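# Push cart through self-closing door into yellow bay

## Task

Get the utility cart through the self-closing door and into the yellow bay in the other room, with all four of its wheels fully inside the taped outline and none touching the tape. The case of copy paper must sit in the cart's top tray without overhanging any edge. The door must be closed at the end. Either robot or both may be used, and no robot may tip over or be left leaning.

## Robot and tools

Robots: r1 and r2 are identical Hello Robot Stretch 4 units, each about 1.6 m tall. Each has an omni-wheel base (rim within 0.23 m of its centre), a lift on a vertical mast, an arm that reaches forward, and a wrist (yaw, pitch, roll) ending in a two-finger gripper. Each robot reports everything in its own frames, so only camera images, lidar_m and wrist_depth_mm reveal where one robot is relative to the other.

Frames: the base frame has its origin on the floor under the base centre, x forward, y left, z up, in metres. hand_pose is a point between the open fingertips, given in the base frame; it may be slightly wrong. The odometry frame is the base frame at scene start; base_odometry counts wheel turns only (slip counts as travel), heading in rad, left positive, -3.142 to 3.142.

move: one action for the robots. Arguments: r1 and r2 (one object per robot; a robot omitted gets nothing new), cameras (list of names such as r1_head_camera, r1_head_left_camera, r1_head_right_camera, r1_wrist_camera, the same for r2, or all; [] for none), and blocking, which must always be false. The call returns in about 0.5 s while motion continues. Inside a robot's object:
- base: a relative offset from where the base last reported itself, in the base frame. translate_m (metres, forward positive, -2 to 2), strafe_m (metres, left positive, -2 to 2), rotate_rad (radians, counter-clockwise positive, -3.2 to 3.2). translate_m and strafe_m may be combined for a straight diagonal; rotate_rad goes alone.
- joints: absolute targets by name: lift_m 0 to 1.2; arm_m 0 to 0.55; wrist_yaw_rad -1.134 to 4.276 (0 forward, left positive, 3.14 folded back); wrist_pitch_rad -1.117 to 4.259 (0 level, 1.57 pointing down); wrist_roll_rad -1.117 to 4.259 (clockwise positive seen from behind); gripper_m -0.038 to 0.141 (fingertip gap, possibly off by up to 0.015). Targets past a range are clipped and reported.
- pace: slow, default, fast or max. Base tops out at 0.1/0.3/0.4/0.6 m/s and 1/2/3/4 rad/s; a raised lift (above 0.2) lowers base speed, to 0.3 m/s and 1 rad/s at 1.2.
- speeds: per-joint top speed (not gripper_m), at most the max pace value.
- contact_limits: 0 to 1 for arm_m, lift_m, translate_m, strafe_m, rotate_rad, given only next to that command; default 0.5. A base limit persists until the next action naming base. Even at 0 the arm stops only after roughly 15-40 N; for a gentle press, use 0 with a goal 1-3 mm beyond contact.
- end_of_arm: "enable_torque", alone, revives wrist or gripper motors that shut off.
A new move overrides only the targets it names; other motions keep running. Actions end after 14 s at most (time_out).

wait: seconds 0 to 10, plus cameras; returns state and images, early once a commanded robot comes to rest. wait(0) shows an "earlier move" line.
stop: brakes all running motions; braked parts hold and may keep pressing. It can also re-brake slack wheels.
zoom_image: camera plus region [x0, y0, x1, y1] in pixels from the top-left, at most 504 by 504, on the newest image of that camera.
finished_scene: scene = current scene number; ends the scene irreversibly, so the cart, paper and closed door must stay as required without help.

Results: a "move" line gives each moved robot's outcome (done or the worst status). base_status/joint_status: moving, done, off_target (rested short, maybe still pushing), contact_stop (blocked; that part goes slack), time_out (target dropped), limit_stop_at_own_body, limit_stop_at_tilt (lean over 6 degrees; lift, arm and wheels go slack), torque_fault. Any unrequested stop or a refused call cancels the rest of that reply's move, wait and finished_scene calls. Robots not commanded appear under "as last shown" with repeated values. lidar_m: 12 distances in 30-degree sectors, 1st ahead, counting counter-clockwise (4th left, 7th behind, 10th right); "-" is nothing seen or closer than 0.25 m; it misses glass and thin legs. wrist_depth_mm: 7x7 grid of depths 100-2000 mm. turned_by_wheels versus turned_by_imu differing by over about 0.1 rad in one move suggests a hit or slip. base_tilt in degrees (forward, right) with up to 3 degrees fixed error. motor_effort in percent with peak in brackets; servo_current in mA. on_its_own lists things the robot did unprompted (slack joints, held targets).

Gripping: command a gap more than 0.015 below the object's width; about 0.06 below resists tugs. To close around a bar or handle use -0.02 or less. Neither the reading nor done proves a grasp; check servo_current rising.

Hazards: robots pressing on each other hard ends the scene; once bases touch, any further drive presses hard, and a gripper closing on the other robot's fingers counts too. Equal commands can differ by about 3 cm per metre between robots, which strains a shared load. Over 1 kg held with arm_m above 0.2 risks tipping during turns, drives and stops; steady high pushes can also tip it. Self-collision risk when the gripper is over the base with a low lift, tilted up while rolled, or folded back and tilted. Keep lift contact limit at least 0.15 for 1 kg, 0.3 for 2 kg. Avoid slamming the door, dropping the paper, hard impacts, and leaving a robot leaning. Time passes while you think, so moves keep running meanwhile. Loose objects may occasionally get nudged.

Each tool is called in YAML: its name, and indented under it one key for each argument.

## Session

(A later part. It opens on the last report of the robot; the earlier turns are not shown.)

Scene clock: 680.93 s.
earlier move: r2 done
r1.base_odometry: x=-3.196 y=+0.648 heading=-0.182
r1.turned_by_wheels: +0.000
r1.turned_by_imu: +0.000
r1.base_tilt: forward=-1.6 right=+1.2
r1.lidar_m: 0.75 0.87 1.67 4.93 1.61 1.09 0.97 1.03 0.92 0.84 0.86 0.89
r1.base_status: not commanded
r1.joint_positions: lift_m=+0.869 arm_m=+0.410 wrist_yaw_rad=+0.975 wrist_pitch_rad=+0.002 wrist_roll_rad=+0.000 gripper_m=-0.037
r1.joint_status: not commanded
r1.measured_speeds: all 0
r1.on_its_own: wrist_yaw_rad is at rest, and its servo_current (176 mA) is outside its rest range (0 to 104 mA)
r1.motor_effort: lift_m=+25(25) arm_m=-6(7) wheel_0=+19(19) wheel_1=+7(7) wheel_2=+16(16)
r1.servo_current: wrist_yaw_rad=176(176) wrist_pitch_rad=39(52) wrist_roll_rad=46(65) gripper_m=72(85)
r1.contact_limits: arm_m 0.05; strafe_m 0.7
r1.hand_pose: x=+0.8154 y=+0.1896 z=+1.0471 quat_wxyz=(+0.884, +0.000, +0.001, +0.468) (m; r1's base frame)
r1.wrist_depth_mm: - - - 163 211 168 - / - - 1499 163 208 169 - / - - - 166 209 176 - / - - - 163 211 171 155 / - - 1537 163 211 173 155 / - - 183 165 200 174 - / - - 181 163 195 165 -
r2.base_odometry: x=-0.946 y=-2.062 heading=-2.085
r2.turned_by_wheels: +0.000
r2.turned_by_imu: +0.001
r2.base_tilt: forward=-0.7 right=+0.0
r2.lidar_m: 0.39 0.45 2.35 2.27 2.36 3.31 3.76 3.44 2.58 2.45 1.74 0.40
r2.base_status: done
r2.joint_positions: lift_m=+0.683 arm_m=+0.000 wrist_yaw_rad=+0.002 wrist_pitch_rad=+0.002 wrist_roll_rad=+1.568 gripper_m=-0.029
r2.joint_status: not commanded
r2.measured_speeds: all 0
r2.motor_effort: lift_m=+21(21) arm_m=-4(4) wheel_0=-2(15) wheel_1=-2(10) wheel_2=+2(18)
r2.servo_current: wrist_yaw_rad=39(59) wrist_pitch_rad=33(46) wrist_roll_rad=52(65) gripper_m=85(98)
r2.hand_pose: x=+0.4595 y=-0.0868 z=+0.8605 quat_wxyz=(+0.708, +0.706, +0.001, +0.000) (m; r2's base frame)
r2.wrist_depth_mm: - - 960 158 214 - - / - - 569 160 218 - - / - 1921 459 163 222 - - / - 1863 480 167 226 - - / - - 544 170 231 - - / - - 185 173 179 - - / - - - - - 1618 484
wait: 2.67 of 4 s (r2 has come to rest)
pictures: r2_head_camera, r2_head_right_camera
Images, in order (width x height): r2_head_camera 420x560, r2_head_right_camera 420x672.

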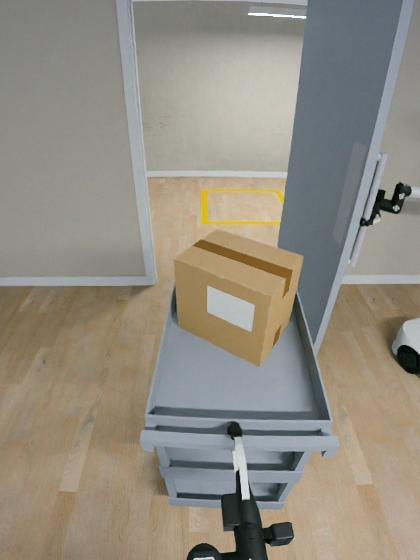

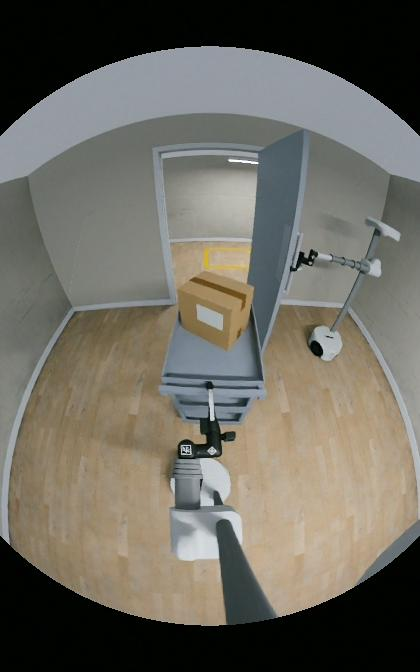

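move:
  r2: {"base":{"translate_m":0.4,"strafe_m":-0.01}}
  blocking: false
  cameras: []

wait:
  seconds: 3
  cameras: ["r2_head_camera"]

Scene clock: 687.03 s.
move: r2 moving
r1.base_odometry: x=-3.196 y=+0.648 heading=-0.182
r1.turned_by_wheels: +0.000
r1.turned_by_imu: +0.000
r1.base_tilt: forward=-1.5 right=+1.2
r1.lidar_m: 0.77 0.86 1.70 4.93 1.66 1.07 0.99 1.01 0.91 0.84 0.84 0.90
r1.base_status: not commanded
r1.joint_positions: lift_m=+0.869 arm_m=+0.410 wrist_yaw_rad=+0.975 wrist_pitch_rad=+0.002 wrist_roll_rad=+0.000 gripper_m=-0.037
r1.joint_status: not commanded
r1.measured_speeds: all 0
r1.motor_effort: lift_m=+25(25) arm_m=-6(7) wheel_0=+18(19) wheel_1=+7(7) wheel_2=+16(16)
r1.servo_current: wrist_yaw_rad=156(163) wrist_pitch_rad=33(39) wrist_roll_rad=52(59) gripper_m=65(72)
r1.contact_limits: arm_m 0.05; strafe_m 0.7
r1.hand_pose: x=+0.8154 y=+0.1896 z=+1.0471 quat_wxyz=(+0.884, +0.000, +0.001, +0.468) (m; r1's base frame)
r1.wrist_depth_mm: - - - 163 212 168 - / - - 1464 162 208 170 - / - - - 167 208 176 - / - - - 163 211 171 155 / - - - 163 212 173 156 / - - 185 165 200 174 - / - - 181 163 195 165 -
r2.base_odometry: x=-0.962 y=-2.089 heading=-2.085
r2.turned_by_wheels: +0.000
r2.turned_by_imu: +0.001
r2.base_tilt: forward=-0.7 right=+0.0
r2.lidar_m: 0.37 0.43 2.34 2.26 2.39 3.32 3.79 3.45 2.54 2.48 1.72 0.43
r2.base_status: translate_m moving; strafe_m moving
r2.joint_positions: lift_m=+0.683 arm_m=+0.000 wrist_yaw_rad=+0.002 wrist_pitch_rad=+0.002 wrist_roll_rad=+1.568 gripper_m=-0.029
r2.joint_status: not commanded
r2.measured_speeds: translate_m=+0.122 strafe_m=-0.002 rotate_rad=+0.001 lift_m=+0.000 arm_m=+0.000 wrist_yaw_rad=+0.000 wrist_pitch_rad=+0.000 wrist_roll_rad=+0.000
r2.motor_effort: lift_m=+21(21) arm_m=+0(4) wheel_0=+10(13) wheel_1=+7(9) wheel_2=-15(15)
r2.servo_current: wrist_yaw_rad=33(52) wrist_pitch_rad=39(46) wrist_roll_rad=52(59) gripper_m=85(91)
r2.hand_pose: x=+0.4595 y=-0.0868 z=+0.8605 quat_wxyz=(+0.708, +0.706, +0.001, +0.000) (m; r2's base frame)
r2.wrist_depth_mm: - - 917 156 213 - - / - - 559 158 217 - - / - 1921 452 162 221 - - / - 1921 480 166 226 - - / - - 544 168 229 - - / - - 186 172 178 - - / - - - - - 1576 484
pictures: none
No camera images: "cameras" was empty.

Scene clock: 689.37 s.
earlier move: r2 done
r1.base_odometry: x=-3.196 y=+0.648 heading=-0.182
r1.turned_by_wheels: +0.000
r1.turned_by_imu: +0.000
r1.base_tilt: forward=-1.5 right=+1.2
r1.lidar_m: 0.77 0.84 4.78 4.93 1.63 1.08 0.98 1.01 0.90 0.84 0.86 0.92
r1.base_status: not commanded
r1.joint_positions: lift_m=+0.869 arm_m=+0.410 wrist_yaw_rad=+0.975 wrist_pitch_rad=+0.002 wrist_roll_rad=+0.000 gripper_m=-0.037
r1.joint_status: not commanded
r1.measured_speeds: all 0
r1.on_its_own: wrist_yaw_rad is at rest, and its servo_current (143 mA) is outside its rest range (0 to 104 mA)
r1.motor_effort: lift_m=+25(25) arm_m=-6(7) wheel_0=+18(19) wheel_1=+7(7) wheel_2=+16(16)
r1.servo_current: wrist_yaw_rad=143(176) wrist_pitch_rad=46(52) wrist_roll_rad=39(65) gripper_m=72(72)
r1.contact_limits: arm_m 0.05; strafe_m 0.7
r1.hand_pose: x=+0.8154 y=+0.1896 z=+1.0471 quat_wxyz=(+0.884, +0.000, +0.001, +0.468) (m; r1's base frame)
r1.wrist_depth_mm: - - - 163 211 168 - / - - - 163 208 169 - / - - - 167 208 176 - / - - - 163 210 172 155 / - - - 163 211 172 156 / - - 184 165 200 174 - / - - - 162 195 165 -
r2.base_odometry: x=-1.152 y=-2.405 heading=-2.085
r2.turned_by_wheels: +0.000
r2.turned_by_imu: +0.000
r2.base_tilt: forward=-0.7 right=+0.1
r2.lidar_m: 0.41 0.47 2.34 2.27 2.40 3.32 4.16 3.43 2.57 2.48 1.30 0.41
r2.base_status: done
r2.joint_positions: lift_m=+0.683 arm_m=+0.000 wrist_yaw_rad=+0.000 wrist_pitch_rad=+0.002 wrist_roll_rad=+1.568 gripper_m=-0.029
r2.joint_status: not commanded
r2.measured_speeds: all 0
r2.motor_effort: lift_m=+21(21) arm_m=+4(4) wheel_0=+3(13) wheel_1=+2(9) wheel_2=-2(17)
r2.servo_current: wrist_yaw_rad=59(59) wrist_pitch_rad=39(52) wrist_roll_rad=46(65) gripper_m=91(91)
r2.hand_pose: x=+0.4593 y=-0.0874 z=+0.8605 quat_wxyz=(+0.708, +0.706, +0.001, +0.000) (m; r2's base frame)
r2.wrist_depth_mm: - - 554 141 195 - - / - 504 480 146 202 778 - / - 459 442 150 211 - - / - - 504 158 219 842 - / 1576 - 597 166 229 - - / 1537 - 184 170 178 1537 - / - - - - - - 477
wait: 2.33 of 3 s (r2 has come to rest)
pictures: r2_head_camera
Images, in order (width x height): r2_head_camera 420x560.

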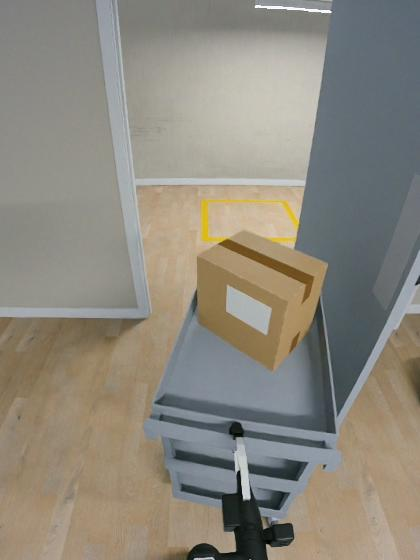

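move:
  r2: {"base":{"translate_m":-0.22,"strafe_m":-0.17}}
  blocking: false
  cameras: []

wait:
  seconds: 3
  cameras: ["r2_head_camera"]

Scene clock: 695.73 s.
move: r2 moving
r1.base_odometry: x=-3.196 y=+0.648 heading=-0.182
r1.turned_by_wheels: +0.000
r1.turned_by_imu: +0.000
r1.base_tilt: forward=-1.5 right=+1.2
r1.lidar_m: 0.77 0.83 1.61 4.92 1.62 1.08 0.99 1.00 0.92 0.84 0.86 0.90
r1.base_status: not commanded
r1.joint_positions: lift_m=+0.869 arm_m=+0.410 wrist_yaw_rad=+0.975 wrist_pitch_rad=+0.002 wrist_roll_rad=+0.000 gripper_m=-0.037
r1.joint_status: not commanded
r1.measured_speeds: all 0
r1.motor_effort: lift_m=+25(25) arm_m=-6(7) wheel_0=+18(19) wheel_1=+7(7) wheel_2=+16(16)
r1.servo_current: wrist_yaw_rad=163(169) wrist_pitch_rad=46(46) wrist_roll_rad=20(72) gripper_m=72(72)
r1.contact_limits: arm_m 0.05; strafe_m 0.7
r1.hand_pose: x=+0.8154 y=+0.1896 z=+1.0471 quat_wxyz=(+0.884, +0.000, +0.001, +0.468) (m; r1's base frame)
r1.wrist_depth_mm: - - - 163 211 169 - / - - - 163 207 170 - / - - - 167 208 175 - / - - - 162 211 172 154 / - - - 163 212 173 156 / - - 185 165 199 173 - / - - - 163 195 164 -
r2.base_odometry: x=-1.157 y=-2.372 heading=-2.084
r2.turned_by_wheels: +0.001
r2.turned_by_imu: +0.002
r2.base_tilt: forward=-0.6 right=+0.1
r2.lidar_m: 0.43 0.45 2.36 2.28 2.41 3.33 4.14 3.42 2.54 2.45 1.33 0.43
r2.base_status: translate_m moving; strafe_m moving
r2.joint_positions: lift_m=+0.683 arm_m=+0.000 wrist_yaw_rad=+0.003 wrist_pitch_rad=+0.002 wrist_roll_rad=+1.568 gripper_m=-0.029
r2.joint_status: not commanded
r2.measured_speeds: translate_m=-0.104 strafe_m=-0.080 rotate_rad=+0.000 lift_m=+0.000 arm_m=+0.000 wrist_yaw_rad=+0.001 wrist_pitch_rad=+0.000 wrist_roll_rad=+0.000
r2.motor_effort: lift_m=+21(21) arm_m=+4(4) wheel_0=+4(7) wheel_1=-11(12) wheel_2=+16(16)
r2.servo_current: wrist_yaw_rad=46(59) wrist_pitch_rad=39(46) wrist_roll_rad=46(59) gripper_m=91(98)
r2.hand_pose: x=+0.4596 y=-0.0865 z=+0.8605 quat_wxyz=(+0.708, +0.706, +0.002, +0.001) (m; r2's base frame)
r2.wrist_depth_mm: - - 554 141 195 - - / - 530 484 146 203 768 - / - 449 436 151 211 - - / 1661 - 508 158 220 831 - / - - 603 166 227 - - / - - 183 172 179 1499 530 / - - - - - - 477
pictures: none
No camera images: "cameras" was empty.

Scene clock: 697.53 s.
earlier move: r2 done
r1.base_odometry: x=-3.196 y=+0.648 heading=-0.182
r1.turned_by_wheels: +0.000
r1.turned_by_imu: +0.000
r1.base_tilt: forward=-1.6 right=+1.2
r1.lidar_m: 0.77 0.86 1.49 4.92 1.63 1.08 0.99 1.02 0.90 0.85 0.86 0.90
r1.base_status: not commanded
r1.joint_positions: lift_m=+0.869 arm_m=+0.410 wrist_yaw_rad=+0.975 wrist_pitch_rad=+0.002 wrist_roll_rad=+0.000 gripper_m=-0.037
r1.joint_status: not commanded
r1.measured_speeds: all 0
r1.on_its_own: wrist_yaw_rad is at rest, and its servo_current (150 mA) is outside its rest range (0 to 104 mA)
r1.motor_effort: lift_m=+25(25) arm_m=-6(7) wheel_0=+18(19) wheel_1=+7(7) wheel_2=+16(16)
r1.servo_current: wrist_yaw_rad=150(169) wrist_pitch_rad=39(52) wrist_roll_rad=52(72) gripper_m=72(72)
r1.contact_limits: arm_m 0.05; strafe_m 0.7
r1.hand_pose: x=+0.8154 y=+0.1896 z=+1.0471 quat_wxyz=(+0.884, +0.000, +0.001, +0.468) (m; r1's base frame)
r1.wrist_depth_mm: - - - 163 212 168 - / - - 1255 163 207 170 - / - - - 167 208 176 - / - - - 163 210 171 155 / - - 1229 163 211 173 155 / - - 185 165 200 174 - / - - 175 163 196 165 -
r2.base_odometry: x=-1.192 y=-2.130 heading=-2.085
r2.turned_by_wheels: -0.001
r2.turned_by_imu: +0.000
r2.base_tilt: forward=-0.7 right=+0.1
r2.lidar_m: 0.36 0.41 2.53 2.45 2.58 3.62 3.95 3.19 2.39 2.29 1.50 0.45
r2.base_status: done
r2.joint_positions: lift_m=+0.683 arm_m=+0.000 wrist_yaw_rad=+0.003 wrist_pitch_rad=+0.002 wrist_roll_rad=+1.568 gripper_m=-0.029
r2.joint_status: not commanded
r2.measured_speeds: all 0
r2.motor_effort: lift_m=+21(21) arm_m=+4(4) wheel_0=+2(9) wheel_1=-2(13) wheel_2=+4(17)
r2.servo_current: wrist_yaw_rad=46(59) wrist_pitch_rad=39(46) wrist_roll_rad=59(59) gripper_m=91(98)
r2.hand_pose: x=+0.4595 y=-0.0866 z=+0.8605 quat_wxyz=(+0.708, +0.706, +0.002, +0.000) (m; r2's base frame)
r2.wrist_depth_mm: - 759 741 179 240 - - / - - - 178 239 - - / 1708 - 591 177 239 831 - / 1756 - 469 235 235 820 - / - - 504 175 235 - - / - - 185 173 180 - - / - - - - 231 - -
wait: 1.80 of 3 s (r2 has come to rest)
pictures: r2_head_camera
Images, in order (width x height): r2_head_camera 420x560.

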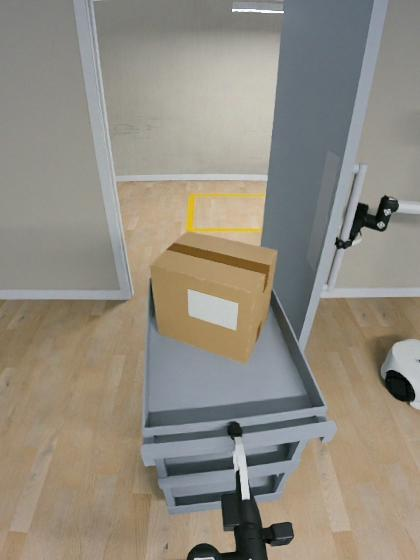

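move:
  r2: {"base":{"translate_m":0.5,"strafe_m":0.02}}
  blocking: false
  cameras: []

wait:
  seconds: 3
  cameras: ["r2_head_camera"]

Scene clock: 702.53 s.
move: r2 moving
r1.base_odometry: x=-3.196 y=+0.648 heading=-0.182
r1.turned_by_wheels: +0.000
r1.turned_by_imu: +0.000
r1.base_tilt: forward=-1.6 right=+1.2
r1.lidar_m: 0.76 0.85 1.46 4.93 1.63 1.09 1.00 1.01 0.93 0.84 0.87 0.89
r1.base_status: not commanded
r1.joint_positions: lift_m=+0.869 arm_m=+0.410 wrist_yaw_rad=+0.975 wrist_pitch_rad=+0.002 wrist_roll_rad=+0.000 gripper_m=-0.037
r1.joint_status: not commanded
r1.measured_speeds: all 0
r1.motor_effort: lift_m=+25(25) arm_m=-6(6) wheel_0=+18(18) wheel_1=+7(7) wheel_2=+16(16)
r1.servo_current: wrist_yaw_rad=163(163) wrist_pitch_rad=39(52) wrist_roll_rad=59(65) gripper_m=65(72)
r1.contact_limits: arm_m 0.05; strafe_m 0.7
r1.hand_pose: x=+0.8154 y=+0.1896 z=+1.0471 quat_wxyz=(+0.884, +0.000, +0.001, +0.468) (m; r1's base frame)
r1.wrist_depth_mm: - - - 163 212 168 - / - - 1255 163 208 169 - / - - - 167 208 176 - / - - 1308 162 211 171 155 / - - 1229 163 212 173 156 / - - 185 165 199 174 - / - - 175 162 195 165 -
r2.base_odometry: x=-1.206 y=-2.158 heading=-2.085
r2.turned_by_wheels: +0.000
r2.turned_by_imu: +0.001
r2.base_tilt: forward=-0.7 right=+0.0
r2.lidar_m: 0.38 0.40 2.54 2.45 2.57 3.58 3.98 3.20 2.36 2.31 1.47 0.43
r2.base_status: translate_m moving; strafe_m moving
r2.joint_positions: lift_m=+0.683 arm_m=+0.000 wrist_yaw_rad=+0.000 wrist_pitch_rad=+0.002 wrist_roll_rad=+1.568 gripper_m=-0.029
r2.joint_status: not commanded
r2.measured_speeds: translate_m=+0.121 strafe_m=+0.004 rotate_rad=-0.003 lift_m=+0.000 arm_m=+0.000 wrist_yaw_rad=-0.006 wrist_pitch_rad=+0.000 wrist_roll_rad=+0.000
r2.motor_effort: lift_m=+21(21) arm_m=+4(4) wheel_0=+6(10) wheel_1=+9(9) wheel_2=-16(16)
r2.servo_current: wrist_yaw_rad=39(52) wrist_pitch_rad=39(46) wrist_roll_rad=33(52) gripper_m=85(91)
r2.hand_pose: x=+0.4593 y=-0.0874 z=+0.8605 quat_wxyz=(+0.708, +0.706, +0.001, +0.000) (m; r2's base frame)
r2.wrist_depth_mm: - 732 723 181 243 - - / - - - 180 241 - - / - - 615 178 238 831 - / 1756 - 469 235 236 831 - / 1661 - 500 175 234 - - / - - 187 172 178 - - / - - - - 229 - -
pictures: none
No camera images: "cameras" was empty.

Scene clock: 705.20 s.
earlier move: r2 done
r1.base_odometry: x=-3.196 y=+0.648 heading=-0.182
r1.turned_by_wheels: +0.000
r1.turned_by_imu: +0.000
r1.base_tilt: forward=-1.5 right=+1.2
r1.lidar_m: 0.76 0.85 4.81 4.93 1.63 1.09 0.98 1.02 0.91 0.84 0.87 0.91
r1.base_status: not commanded
r1.joint_positions: lift_m=+0.869 arm_m=+0.410 wrist_yaw_rad=+0.975 wrist_pitch_rad=+0.002 wrist_roll_rad=+0.000 gripper_m=-0.037
r1.joint_status: not commanded
r1.measured_speeds: all 0
r1.on_its_own: wrist_yaw_rad is at rest, and its servo_current (150 mA) is outside its rest range (0 to 104 mA)
r1.motor_effort: lift_m=+25(25) arm_m=-7(7) wheel_0=+18(19) wheel_1=+7(7) wheel_2=+16(16)
r1.servo_current: wrist_yaw_rad=150(176) wrist_pitch_rad=39(52) wrist_roll_rad=39(65) gripper_m=72(72)
r1.contact_limits: arm_m 0.05; strafe_m 0.7
r1.hand_pose: x=+0.8154 y=+0.1896 z=+1.0471 quat_wxyz=(+0.884, +0.000, +0.001, +0.468) (m; r1's base frame)
r1.wrist_depth_mm: - - - 163 212 168 - / - - - 163 208 169 - / - - - 167 208 176 - / - - - 163 211 171 155 / - - - 163 212 173 155 / - - 185 165 200 174 - / - - - 163 196 165 -
r2.base_odometry: x=-1.420 y=-2.575 heading=-2.085
r2.turned_by_wheels: +0.000
r2.turned_by_imu: -0.001
r2.base_tilt: forward=-0.7 right=+0.1
r2.lidar_m: 0.40 0.42 2.19 2.41 2.54 3.53 - 3.23 2.42 2.34 0.65 0.44
r2.base_status: done
r2.joint_positions: lift_m=+0.683 arm_m=+0.000 wrist_yaw_rad=-0.003 wrist_pitch_rad=+0.002 wrist_roll_rad=+1.568 gripper_m=-0.029
r2.joint_status: not commanded
r2.measured_speeds: all 0
r2.motor_effort: lift_m=+21(21) arm_m=+4(4) wheel_0=+1(12) wheel_1=+3(9) wheel_2=-3(19)
r2.servo_current: wrist_yaw_rad=52(59) wrist_pitch_rad=39(52) wrist_roll_rad=39(65) gripper_m=85(98)
r2.hand_pose: x=+0.4590 y=-0.0884 z=+0.8605 quat_wxyz=(+0.708, +0.706, -0.001, -0.002) (m; r2's base frame)
r2.wrist_depth_mm: - - - 177 236 - - / - - - 176 236 699 - / - - 569 175 236 831 - / - - 466 233 235 831 - / - - 504 174 233 - - / - - 186 173 179 - - / - - - - - - -
wait: 2.67 of 3 s (r2 has come to rest)
pictures: r2_head_camera
Images, in order (width x height): r2_head_camera 420x560.

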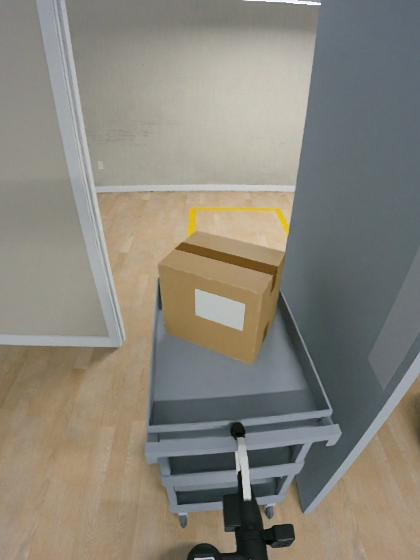

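move:
  r2: {"base":{"translate_m":0.5,"strafe_m":0.02}}
  blocking: false
  cameras: []

wait:
  seconds: 3
  cameras: ["r2_head_camera","r2_head_right_camera"]

Scene clock: 709.03 s.
move: r2 moving
r1.base_odometry: x=-3.196 y=+0.648 heading=-0.182
r1.turned_by_wheels: +0.000
r1.turned_by_imu: +0.000
r1.base_tilt: forward=-1.6 right=+1.2
r1.lidar_m: 0.75 0.85 4.78 4.93 1.64 1.08 0.98 1.00 0.91 0.84 0.84 0.91
r1.base_status: not commanded
r1.joint_positions: lift_m=+0.869 arm_m=+0.410 wrist_yaw_rad=+0.975 wrist_pitch_rad=+0.002 wrist_roll_rad=+0.000 gripper_m=-0.037
r1.joint_status: not commanded
r1.measured_speeds: all 0
r1.motor_effort: lift_m=+25(25) arm_m=-6(6) wheel_0=+18(19) wheel_1=+7(7) wheel_2=+16(16)
r1.servo_current: wrist_yaw_rad=143(169) wrist_pitch_rad=46(46) wrist_roll_rad=33(65) gripper_m=72(78)
r1.contact_limits: arm_m 0.05; strafe_m 0.7
r1.hand_pose: x=+0.8154 y=+0.1896 z=+1.0471 quat_wxyz=(+0.884, +0.000, +0.001, +0.468) (m; r1's base frame)
r1.wrist_depth_mm: - - - 163 211 168 - / - - - 163 207 170 - / - - - 167 208 175 - / - - - 163 211 172 155 / - - - 163 211 173 156 / - - 185 165 200 174 - / - - - 163 195 165 -
r2.base_odometry: x=-1.434 y=-2.603 heading=-2.085
r2.turned_by_wheels: +0.000
r2.turned_by_imu: +0.000
r2.base_tilt: forward=-0.8 right=+0.1
r2.lidar_m: 0.39 0.39 2.11 2.41 2.49 3.53 - 3.24 2.44 1.35 0.61 0.40
r2.base_status: translate_m moving; strafe_m moving
r2.joint_positions: lift_m=+0.683 arm_m=+0.000 wrist_yaw_rad=-0.003 wrist_pitch_rad=+0.002 wrist_roll_rad=+1.568 gripper_m=-0.029
r2.joint_status: not commanded
r2.measured_speeds: translate_m=+0.121 strafe_m=+0.006 rotate_rad=-0.006 lift_m=+0.000 arm_m=+0.000 wrist_yaw_rad=+0.000 wrist_pitch_rad=+0.000 wrist_roll_rad=+0.000
r2.motor_effort: lift_m=+21(21) arm_m=+4(4) wheel_0=+5(9) wheel_1=+7(9) wheel_2=-17(18)
r2.servo_current: wrist_yaw_rad=52(59) wrist_pitch_rad=46(46) wrist_roll_rad=39(59) gripper_m=85(91)
r2.hand_pose: x=+0.4590 y=-0.0884 z=+0.8605 quat_wxyz=(+0.708, +0.706, -0.001, -0.002) (m; r2's base frame)
r2.wrist_depth_mm: - - - 176 237 - - / - - - 176 236 - - / - - 569 175 235 820 - / - - 469 234 233 820 - / - - 508 173 233 - - / - - 186 172 179 - - / - - - - - - -
pictures: none
No camera images: "cameras" was empty.

Scene clock: 711.70 s.
earlier move: r2 done
r1.base_odometry: x=-3.196 y=+0.648 heading=-0.182
r1.turned_by_wheels: +0.000
r1.turned_by_imu: +0.000
r1.base_tilt: forward=-1.6 right=+1.2
r1.lidar_m: 0.76 0.86 4.76 4.91 1.63 1.07 0.98 0.99 0.91 0.82 0.84 0.90
r1.base_status: not commanded
r1.joint_positions: lift_m=+0.869 arm_m=+0.410 wrist_yaw_rad=+0.975 wrist_pitch_rad=+0.002 wrist_roll_rad=+0.000 gripper_m=-0.037
r1.joint_status: not commanded
r1.measured_speeds: all 0
r1.on_its_own: wrist_yaw_rad is at rest, and its servo_current (143 mA) is outside its rest range (0 to 104 mA)
r1.motor_effort: lift_m=+25(25) arm_m=-6(7) wheel_0=+18(19) wheel_1=+7(7) wheel_2=+16(16)
r1.servo_current: wrist_yaw_rad=143(176) wrist_pitch_rad=52(52) wrist_roll_rad=33(72) gripper_m=72(78)
r1.contact_limits: arm_m 0.05; strafe_m 0.7
r1.hand_pose: x=+0.8154 y=+0.1896 z=+1.0471 quat_wxyz=(+0.884, +0.000, +0.001, +0.468) (m; r1's base frame)
r1.wrist_depth_mm: - - - 163 211 168 - / - - - 163 207 170 - / - - - 166 209 176 - / - - - 163 211 171 155 / - - - 163 211 173 156 / - - 184 165 200 174 - / - - - 162 195 165 -
r2.base_odometry: x=-1.649 y=-3.020 heading=-2.085
r2.turned_by_wheels: +0.000
r2.turned_by_imu: +0.000
r2.base_tilt: forward=-0.7 right=+0.1
r2.lidar_m: 0.39 0.42 1.43 2.37 2.52 3.50 - 3.32 2.46 0.43 0.47 0.43
r2.base_status: done
r2.joint_positions: lift_m=+0.683 arm_m=+0.000 wrist_yaw_rad=-0.003 wrist_pitch_rad=+0.002 wrist_roll_rad=+1.568 gripper_m=-0.029
r2.joint_status: not commanded
r2.measured_speeds: all 0
r2.motor_effort: lift_m=+21(21) arm_m=+4(4) wheel_0=+2(9) wheel_1=+3(10) wheel_2=-5(19)
r2.servo_current: wrist_yaw_rad=52(65) wrist_pitch_rad=46(46) wrist_roll_rad=39(59) gripper_m=78(91)
r2.hand_pose: x=+0.4590 y=-0.0884 z=+0.8605 quat_wxyz=(+0.708, +0.706, -0.001, -0.002) (m; r2's base frame)
r2.wrist_depth_mm: - - - 169 228 1661 - / - - - 170 229 1499 - / - - 521 171 230 - - / - - 469 229 231 - - / - - 521 172 232 - - / - - 186 172 179 - - / - - - - - - 525
wait: 2.67 of 3 s (r2 has come to rest)
pictures: r2_head_camera, r2_head_right_camera
Images, in order (width x height): r2_head_camera 420x560, r2_head_right_camera 420x672.

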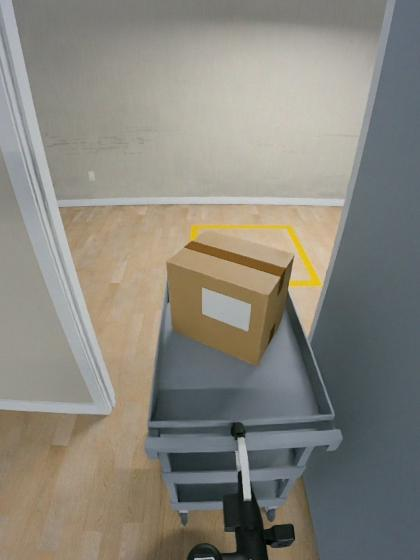

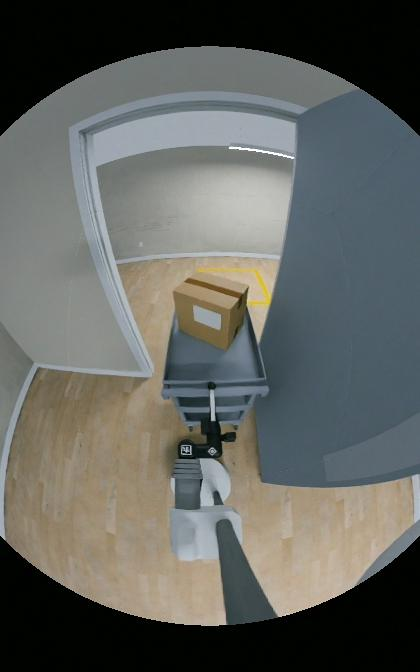

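move:
  r2: {"base":{"translate_m":0.45,"strafe_m":0.04}}
  blocking: false
  cameras: []

wait:
  seconds: 3
  cameras: ["r2_head_camera","r2_head_right_camera"]

Scene clock: 718.10 s.
move: r2 moving
r1.base_odometry: x=-3.196 y=+0.648 heading=-0.182
r1.turned_by_wheels: +0.000
r1.turned_by_imu: +0.000
r1.base_tilt: forward=-1.6 right=+1.2
r1.lidar_m: 0.76 0.85 4.83 4.92 1.64 1.07 0.98 0.99 0.91 0.84 0.86 0.91
r1.base_status: not commanded
r1.joint_positions: lift_m=+0.869 arm_m=+0.410 wrist_yaw_rad=+0.975 wrist_pitch_rad=+0.002 wrist_roll_rad=+0.000 gripper_m=-0.037
r1.joint_status: not commanded
r1.measured_speeds: all 0
r1.motor_effort: lift_m=+25(25) arm_m=-6(6) wheel_0=+18(19) wheel_1=+7(7) wheel_2=+16(16)
r1.servo_current: wrist_yaw_rad=163(169) wrist_pitch_rad=46(46) wrist_roll_rad=46(65) gripper_m=78(78)
r1.contact_limits: arm_m 0.05; strafe_m 0.7
r1.hand_pose: x=+0.8154 y=+0.1896 z=+1.0471 quat_wxyz=(+0.884, +0.000, +0.001, +0.468) (m; r1's base frame)
r1.wrist_depth_mm: - - - 163 211 168 - / - - - 163 207 170 - / - - - 167 208 176 - / - - - 162 210 172 155 / - - - 163 211 173 155 / - - 185 165 200 174 - / - - - 163 196 165 -
r2.base_odometry: x=-1.662 y=-3.049 heading=-2.085
r2.turned_by_wheels: +0.000
r2.turned_by_imu: +0.001
r2.base_tilt: forward=-0.7 right=+0.1
r2.lidar_m: 0.40 0.41 1.38 2.37 2.50 3.49 - 3.32 2.46 0.45 0.47 0.44
r2.base_status: translate_m moving; strafe_m moving
r2.joint_positions: lift_m=+0.683 arm_m=+0.000 wrist_yaw_rad=-0.003 wrist_pitch_rad=+0.002 wrist_roll_rad=+1.568 gripper_m=-0.029
r2.joint_status: not commanded
r2.measured_speeds: translate_m=+0.122 strafe_m=+0.010 rotate_rad=+0.004 lift_m=+0.000 arm_m=+0.000 wrist_yaw_rad=+0.000 wrist_pitch_rad=+0.000 wrist_roll_rad=+0.000
r2.motor_effort: lift_m=+21(21) arm_m=+3(4) wheel_0=+5(8) wheel_1=+8(9) wheel_2=-18(18)
r2.servo_current: wrist_yaw_rad=46(52) wrist_pitch_rad=39(46) wrist_roll_rad=52(52) gripper_m=91(91)
r2.hand_pose: x=+0.4590 y=-0.0884 z=+0.8605 quat_wxyz=(+0.708, +0.706, -0.001, -0.002) (m; r2's base frame)
r2.wrist_depth_mm: - - - 169 228 1618 - / - - - 170 229 1430 - / - - 521 170 230 - - / - - 473 230 230 - - / - - 521 172 232 - - / - - 186 172 179 - - / - - - - 233 1661 521
pictures: none
No camera images: "cameras" was empty.

Scene clock: 720.60 s.
earlier move: r2 done
r1.base_odometry: x=-3.196 y=+0.648 heading=-0.182
r1.turned_by_wheels: +0.000
r1.turned_by_imu: +0.000
r1.base_tilt: forward=-1.6 right=+1.2
r1.lidar_m: 0.77 0.86 4.82 4.94 1.62 1.08 1.00 1.01 0.94 0.84 0.85 0.93
r1.base_status: not commanded
r1.joint_positions: lift_m=+0.869 arm_m=+0.410 wrist_yaw_rad=+0.975 wrist_pitch_rad=+0.002 wrist_roll_rad=+0.000 gripper_m=-0.037
r1.joint_status: not commanded
r1.measured_speeds: all 0
r1.on_its_own: wrist_yaw_rad is at rest, and its servo_current (137 mA) is outside its rest range (0 to 104 mA)
r1.motor_effort: lift_m=+25(25) arm_m=-6(7) wheel_0=+18(19) wheel_1=+7(7) wheel_2=+16(16)
r1.servo_current: wrist_yaw_rad=137(169) wrist_pitch_rad=39(52) wrist_roll_rad=59(65) gripper_m=72(78)
r1.contact_limits: arm_m 0.05; strafe_m 0.7
r1.hand_pose: x=+0.8154 y=+0.1896 z=+1.0471 quat_wxyz=(+0.884, +0.000, +0.001, +0.468) (m; r1's base frame)
r1.wrist_depth_mm: - - - 163 211 168 - / - - - 163 207 170 - / - - - 167 208 176 - / - - - 163 210 172 155 / - - - 163 211 173 156 / - - 185 165 200 174 - / - - - 163 196 165 -
r2.base_odometry: x=-1.835 y=-3.432 heading=-2.085
r2.turned_by_wheels: +0.000
r2.turned_by_imu: -0.001
r2.base_tilt: forward=-0.7 right=+0.1
r2.lidar_m: 0.39 0.43 0.78 2.30 2.46 3.41 - 3.94 0.51 0.48 0.52 0.41
r2.base_status: done
r2.joint_positions: lift_m=+0.683 arm_m=+0.000 wrist_yaw_rad=-0.004 wrist_pitch_rad=+0.002 wrist_roll_rad=+1.568 gripper_m=-0.029
r2.joint_status: not commanded
r2.measured_speeds: all 0
r2.motor_effort: lift_m=+21(21) arm_m=+4(4) wheel_0=+0(8) wheel_1=+2(10) wheel_2=-3(18)
r2.servo_current: wrist_yaw_rad=46(59) wrist_pitch_rad=39(46) wrist_roll_rad=46(65) gripper_m=85(98)
r2.hand_pose: x=+0.4590 y=-0.0885 z=+0.8605 quat_wxyz=(+0.708, +0.706, -0.001, -0.002) (m; r2's base frame)
r2.wrist_depth_mm: - - - 158 215 1661 - / - - 609 160 220 768 - / - - 459 164 223 - - / - - 480 167 227 - - / - - 544 170 230 - - / - - 185 172 179 - - / - - - - - 1576 488
wait: 2.50 of 3 s (r2 has come to rest)
pictures: r2_head_camera, r2_head_right_camera
Images, in order (width x height): r2_head_camera 420x560, r2_head_right_camera 420x672.

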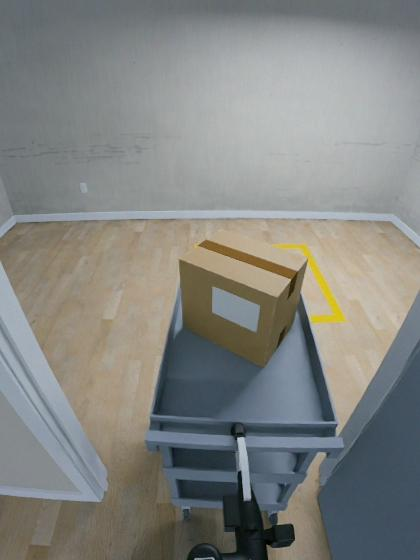

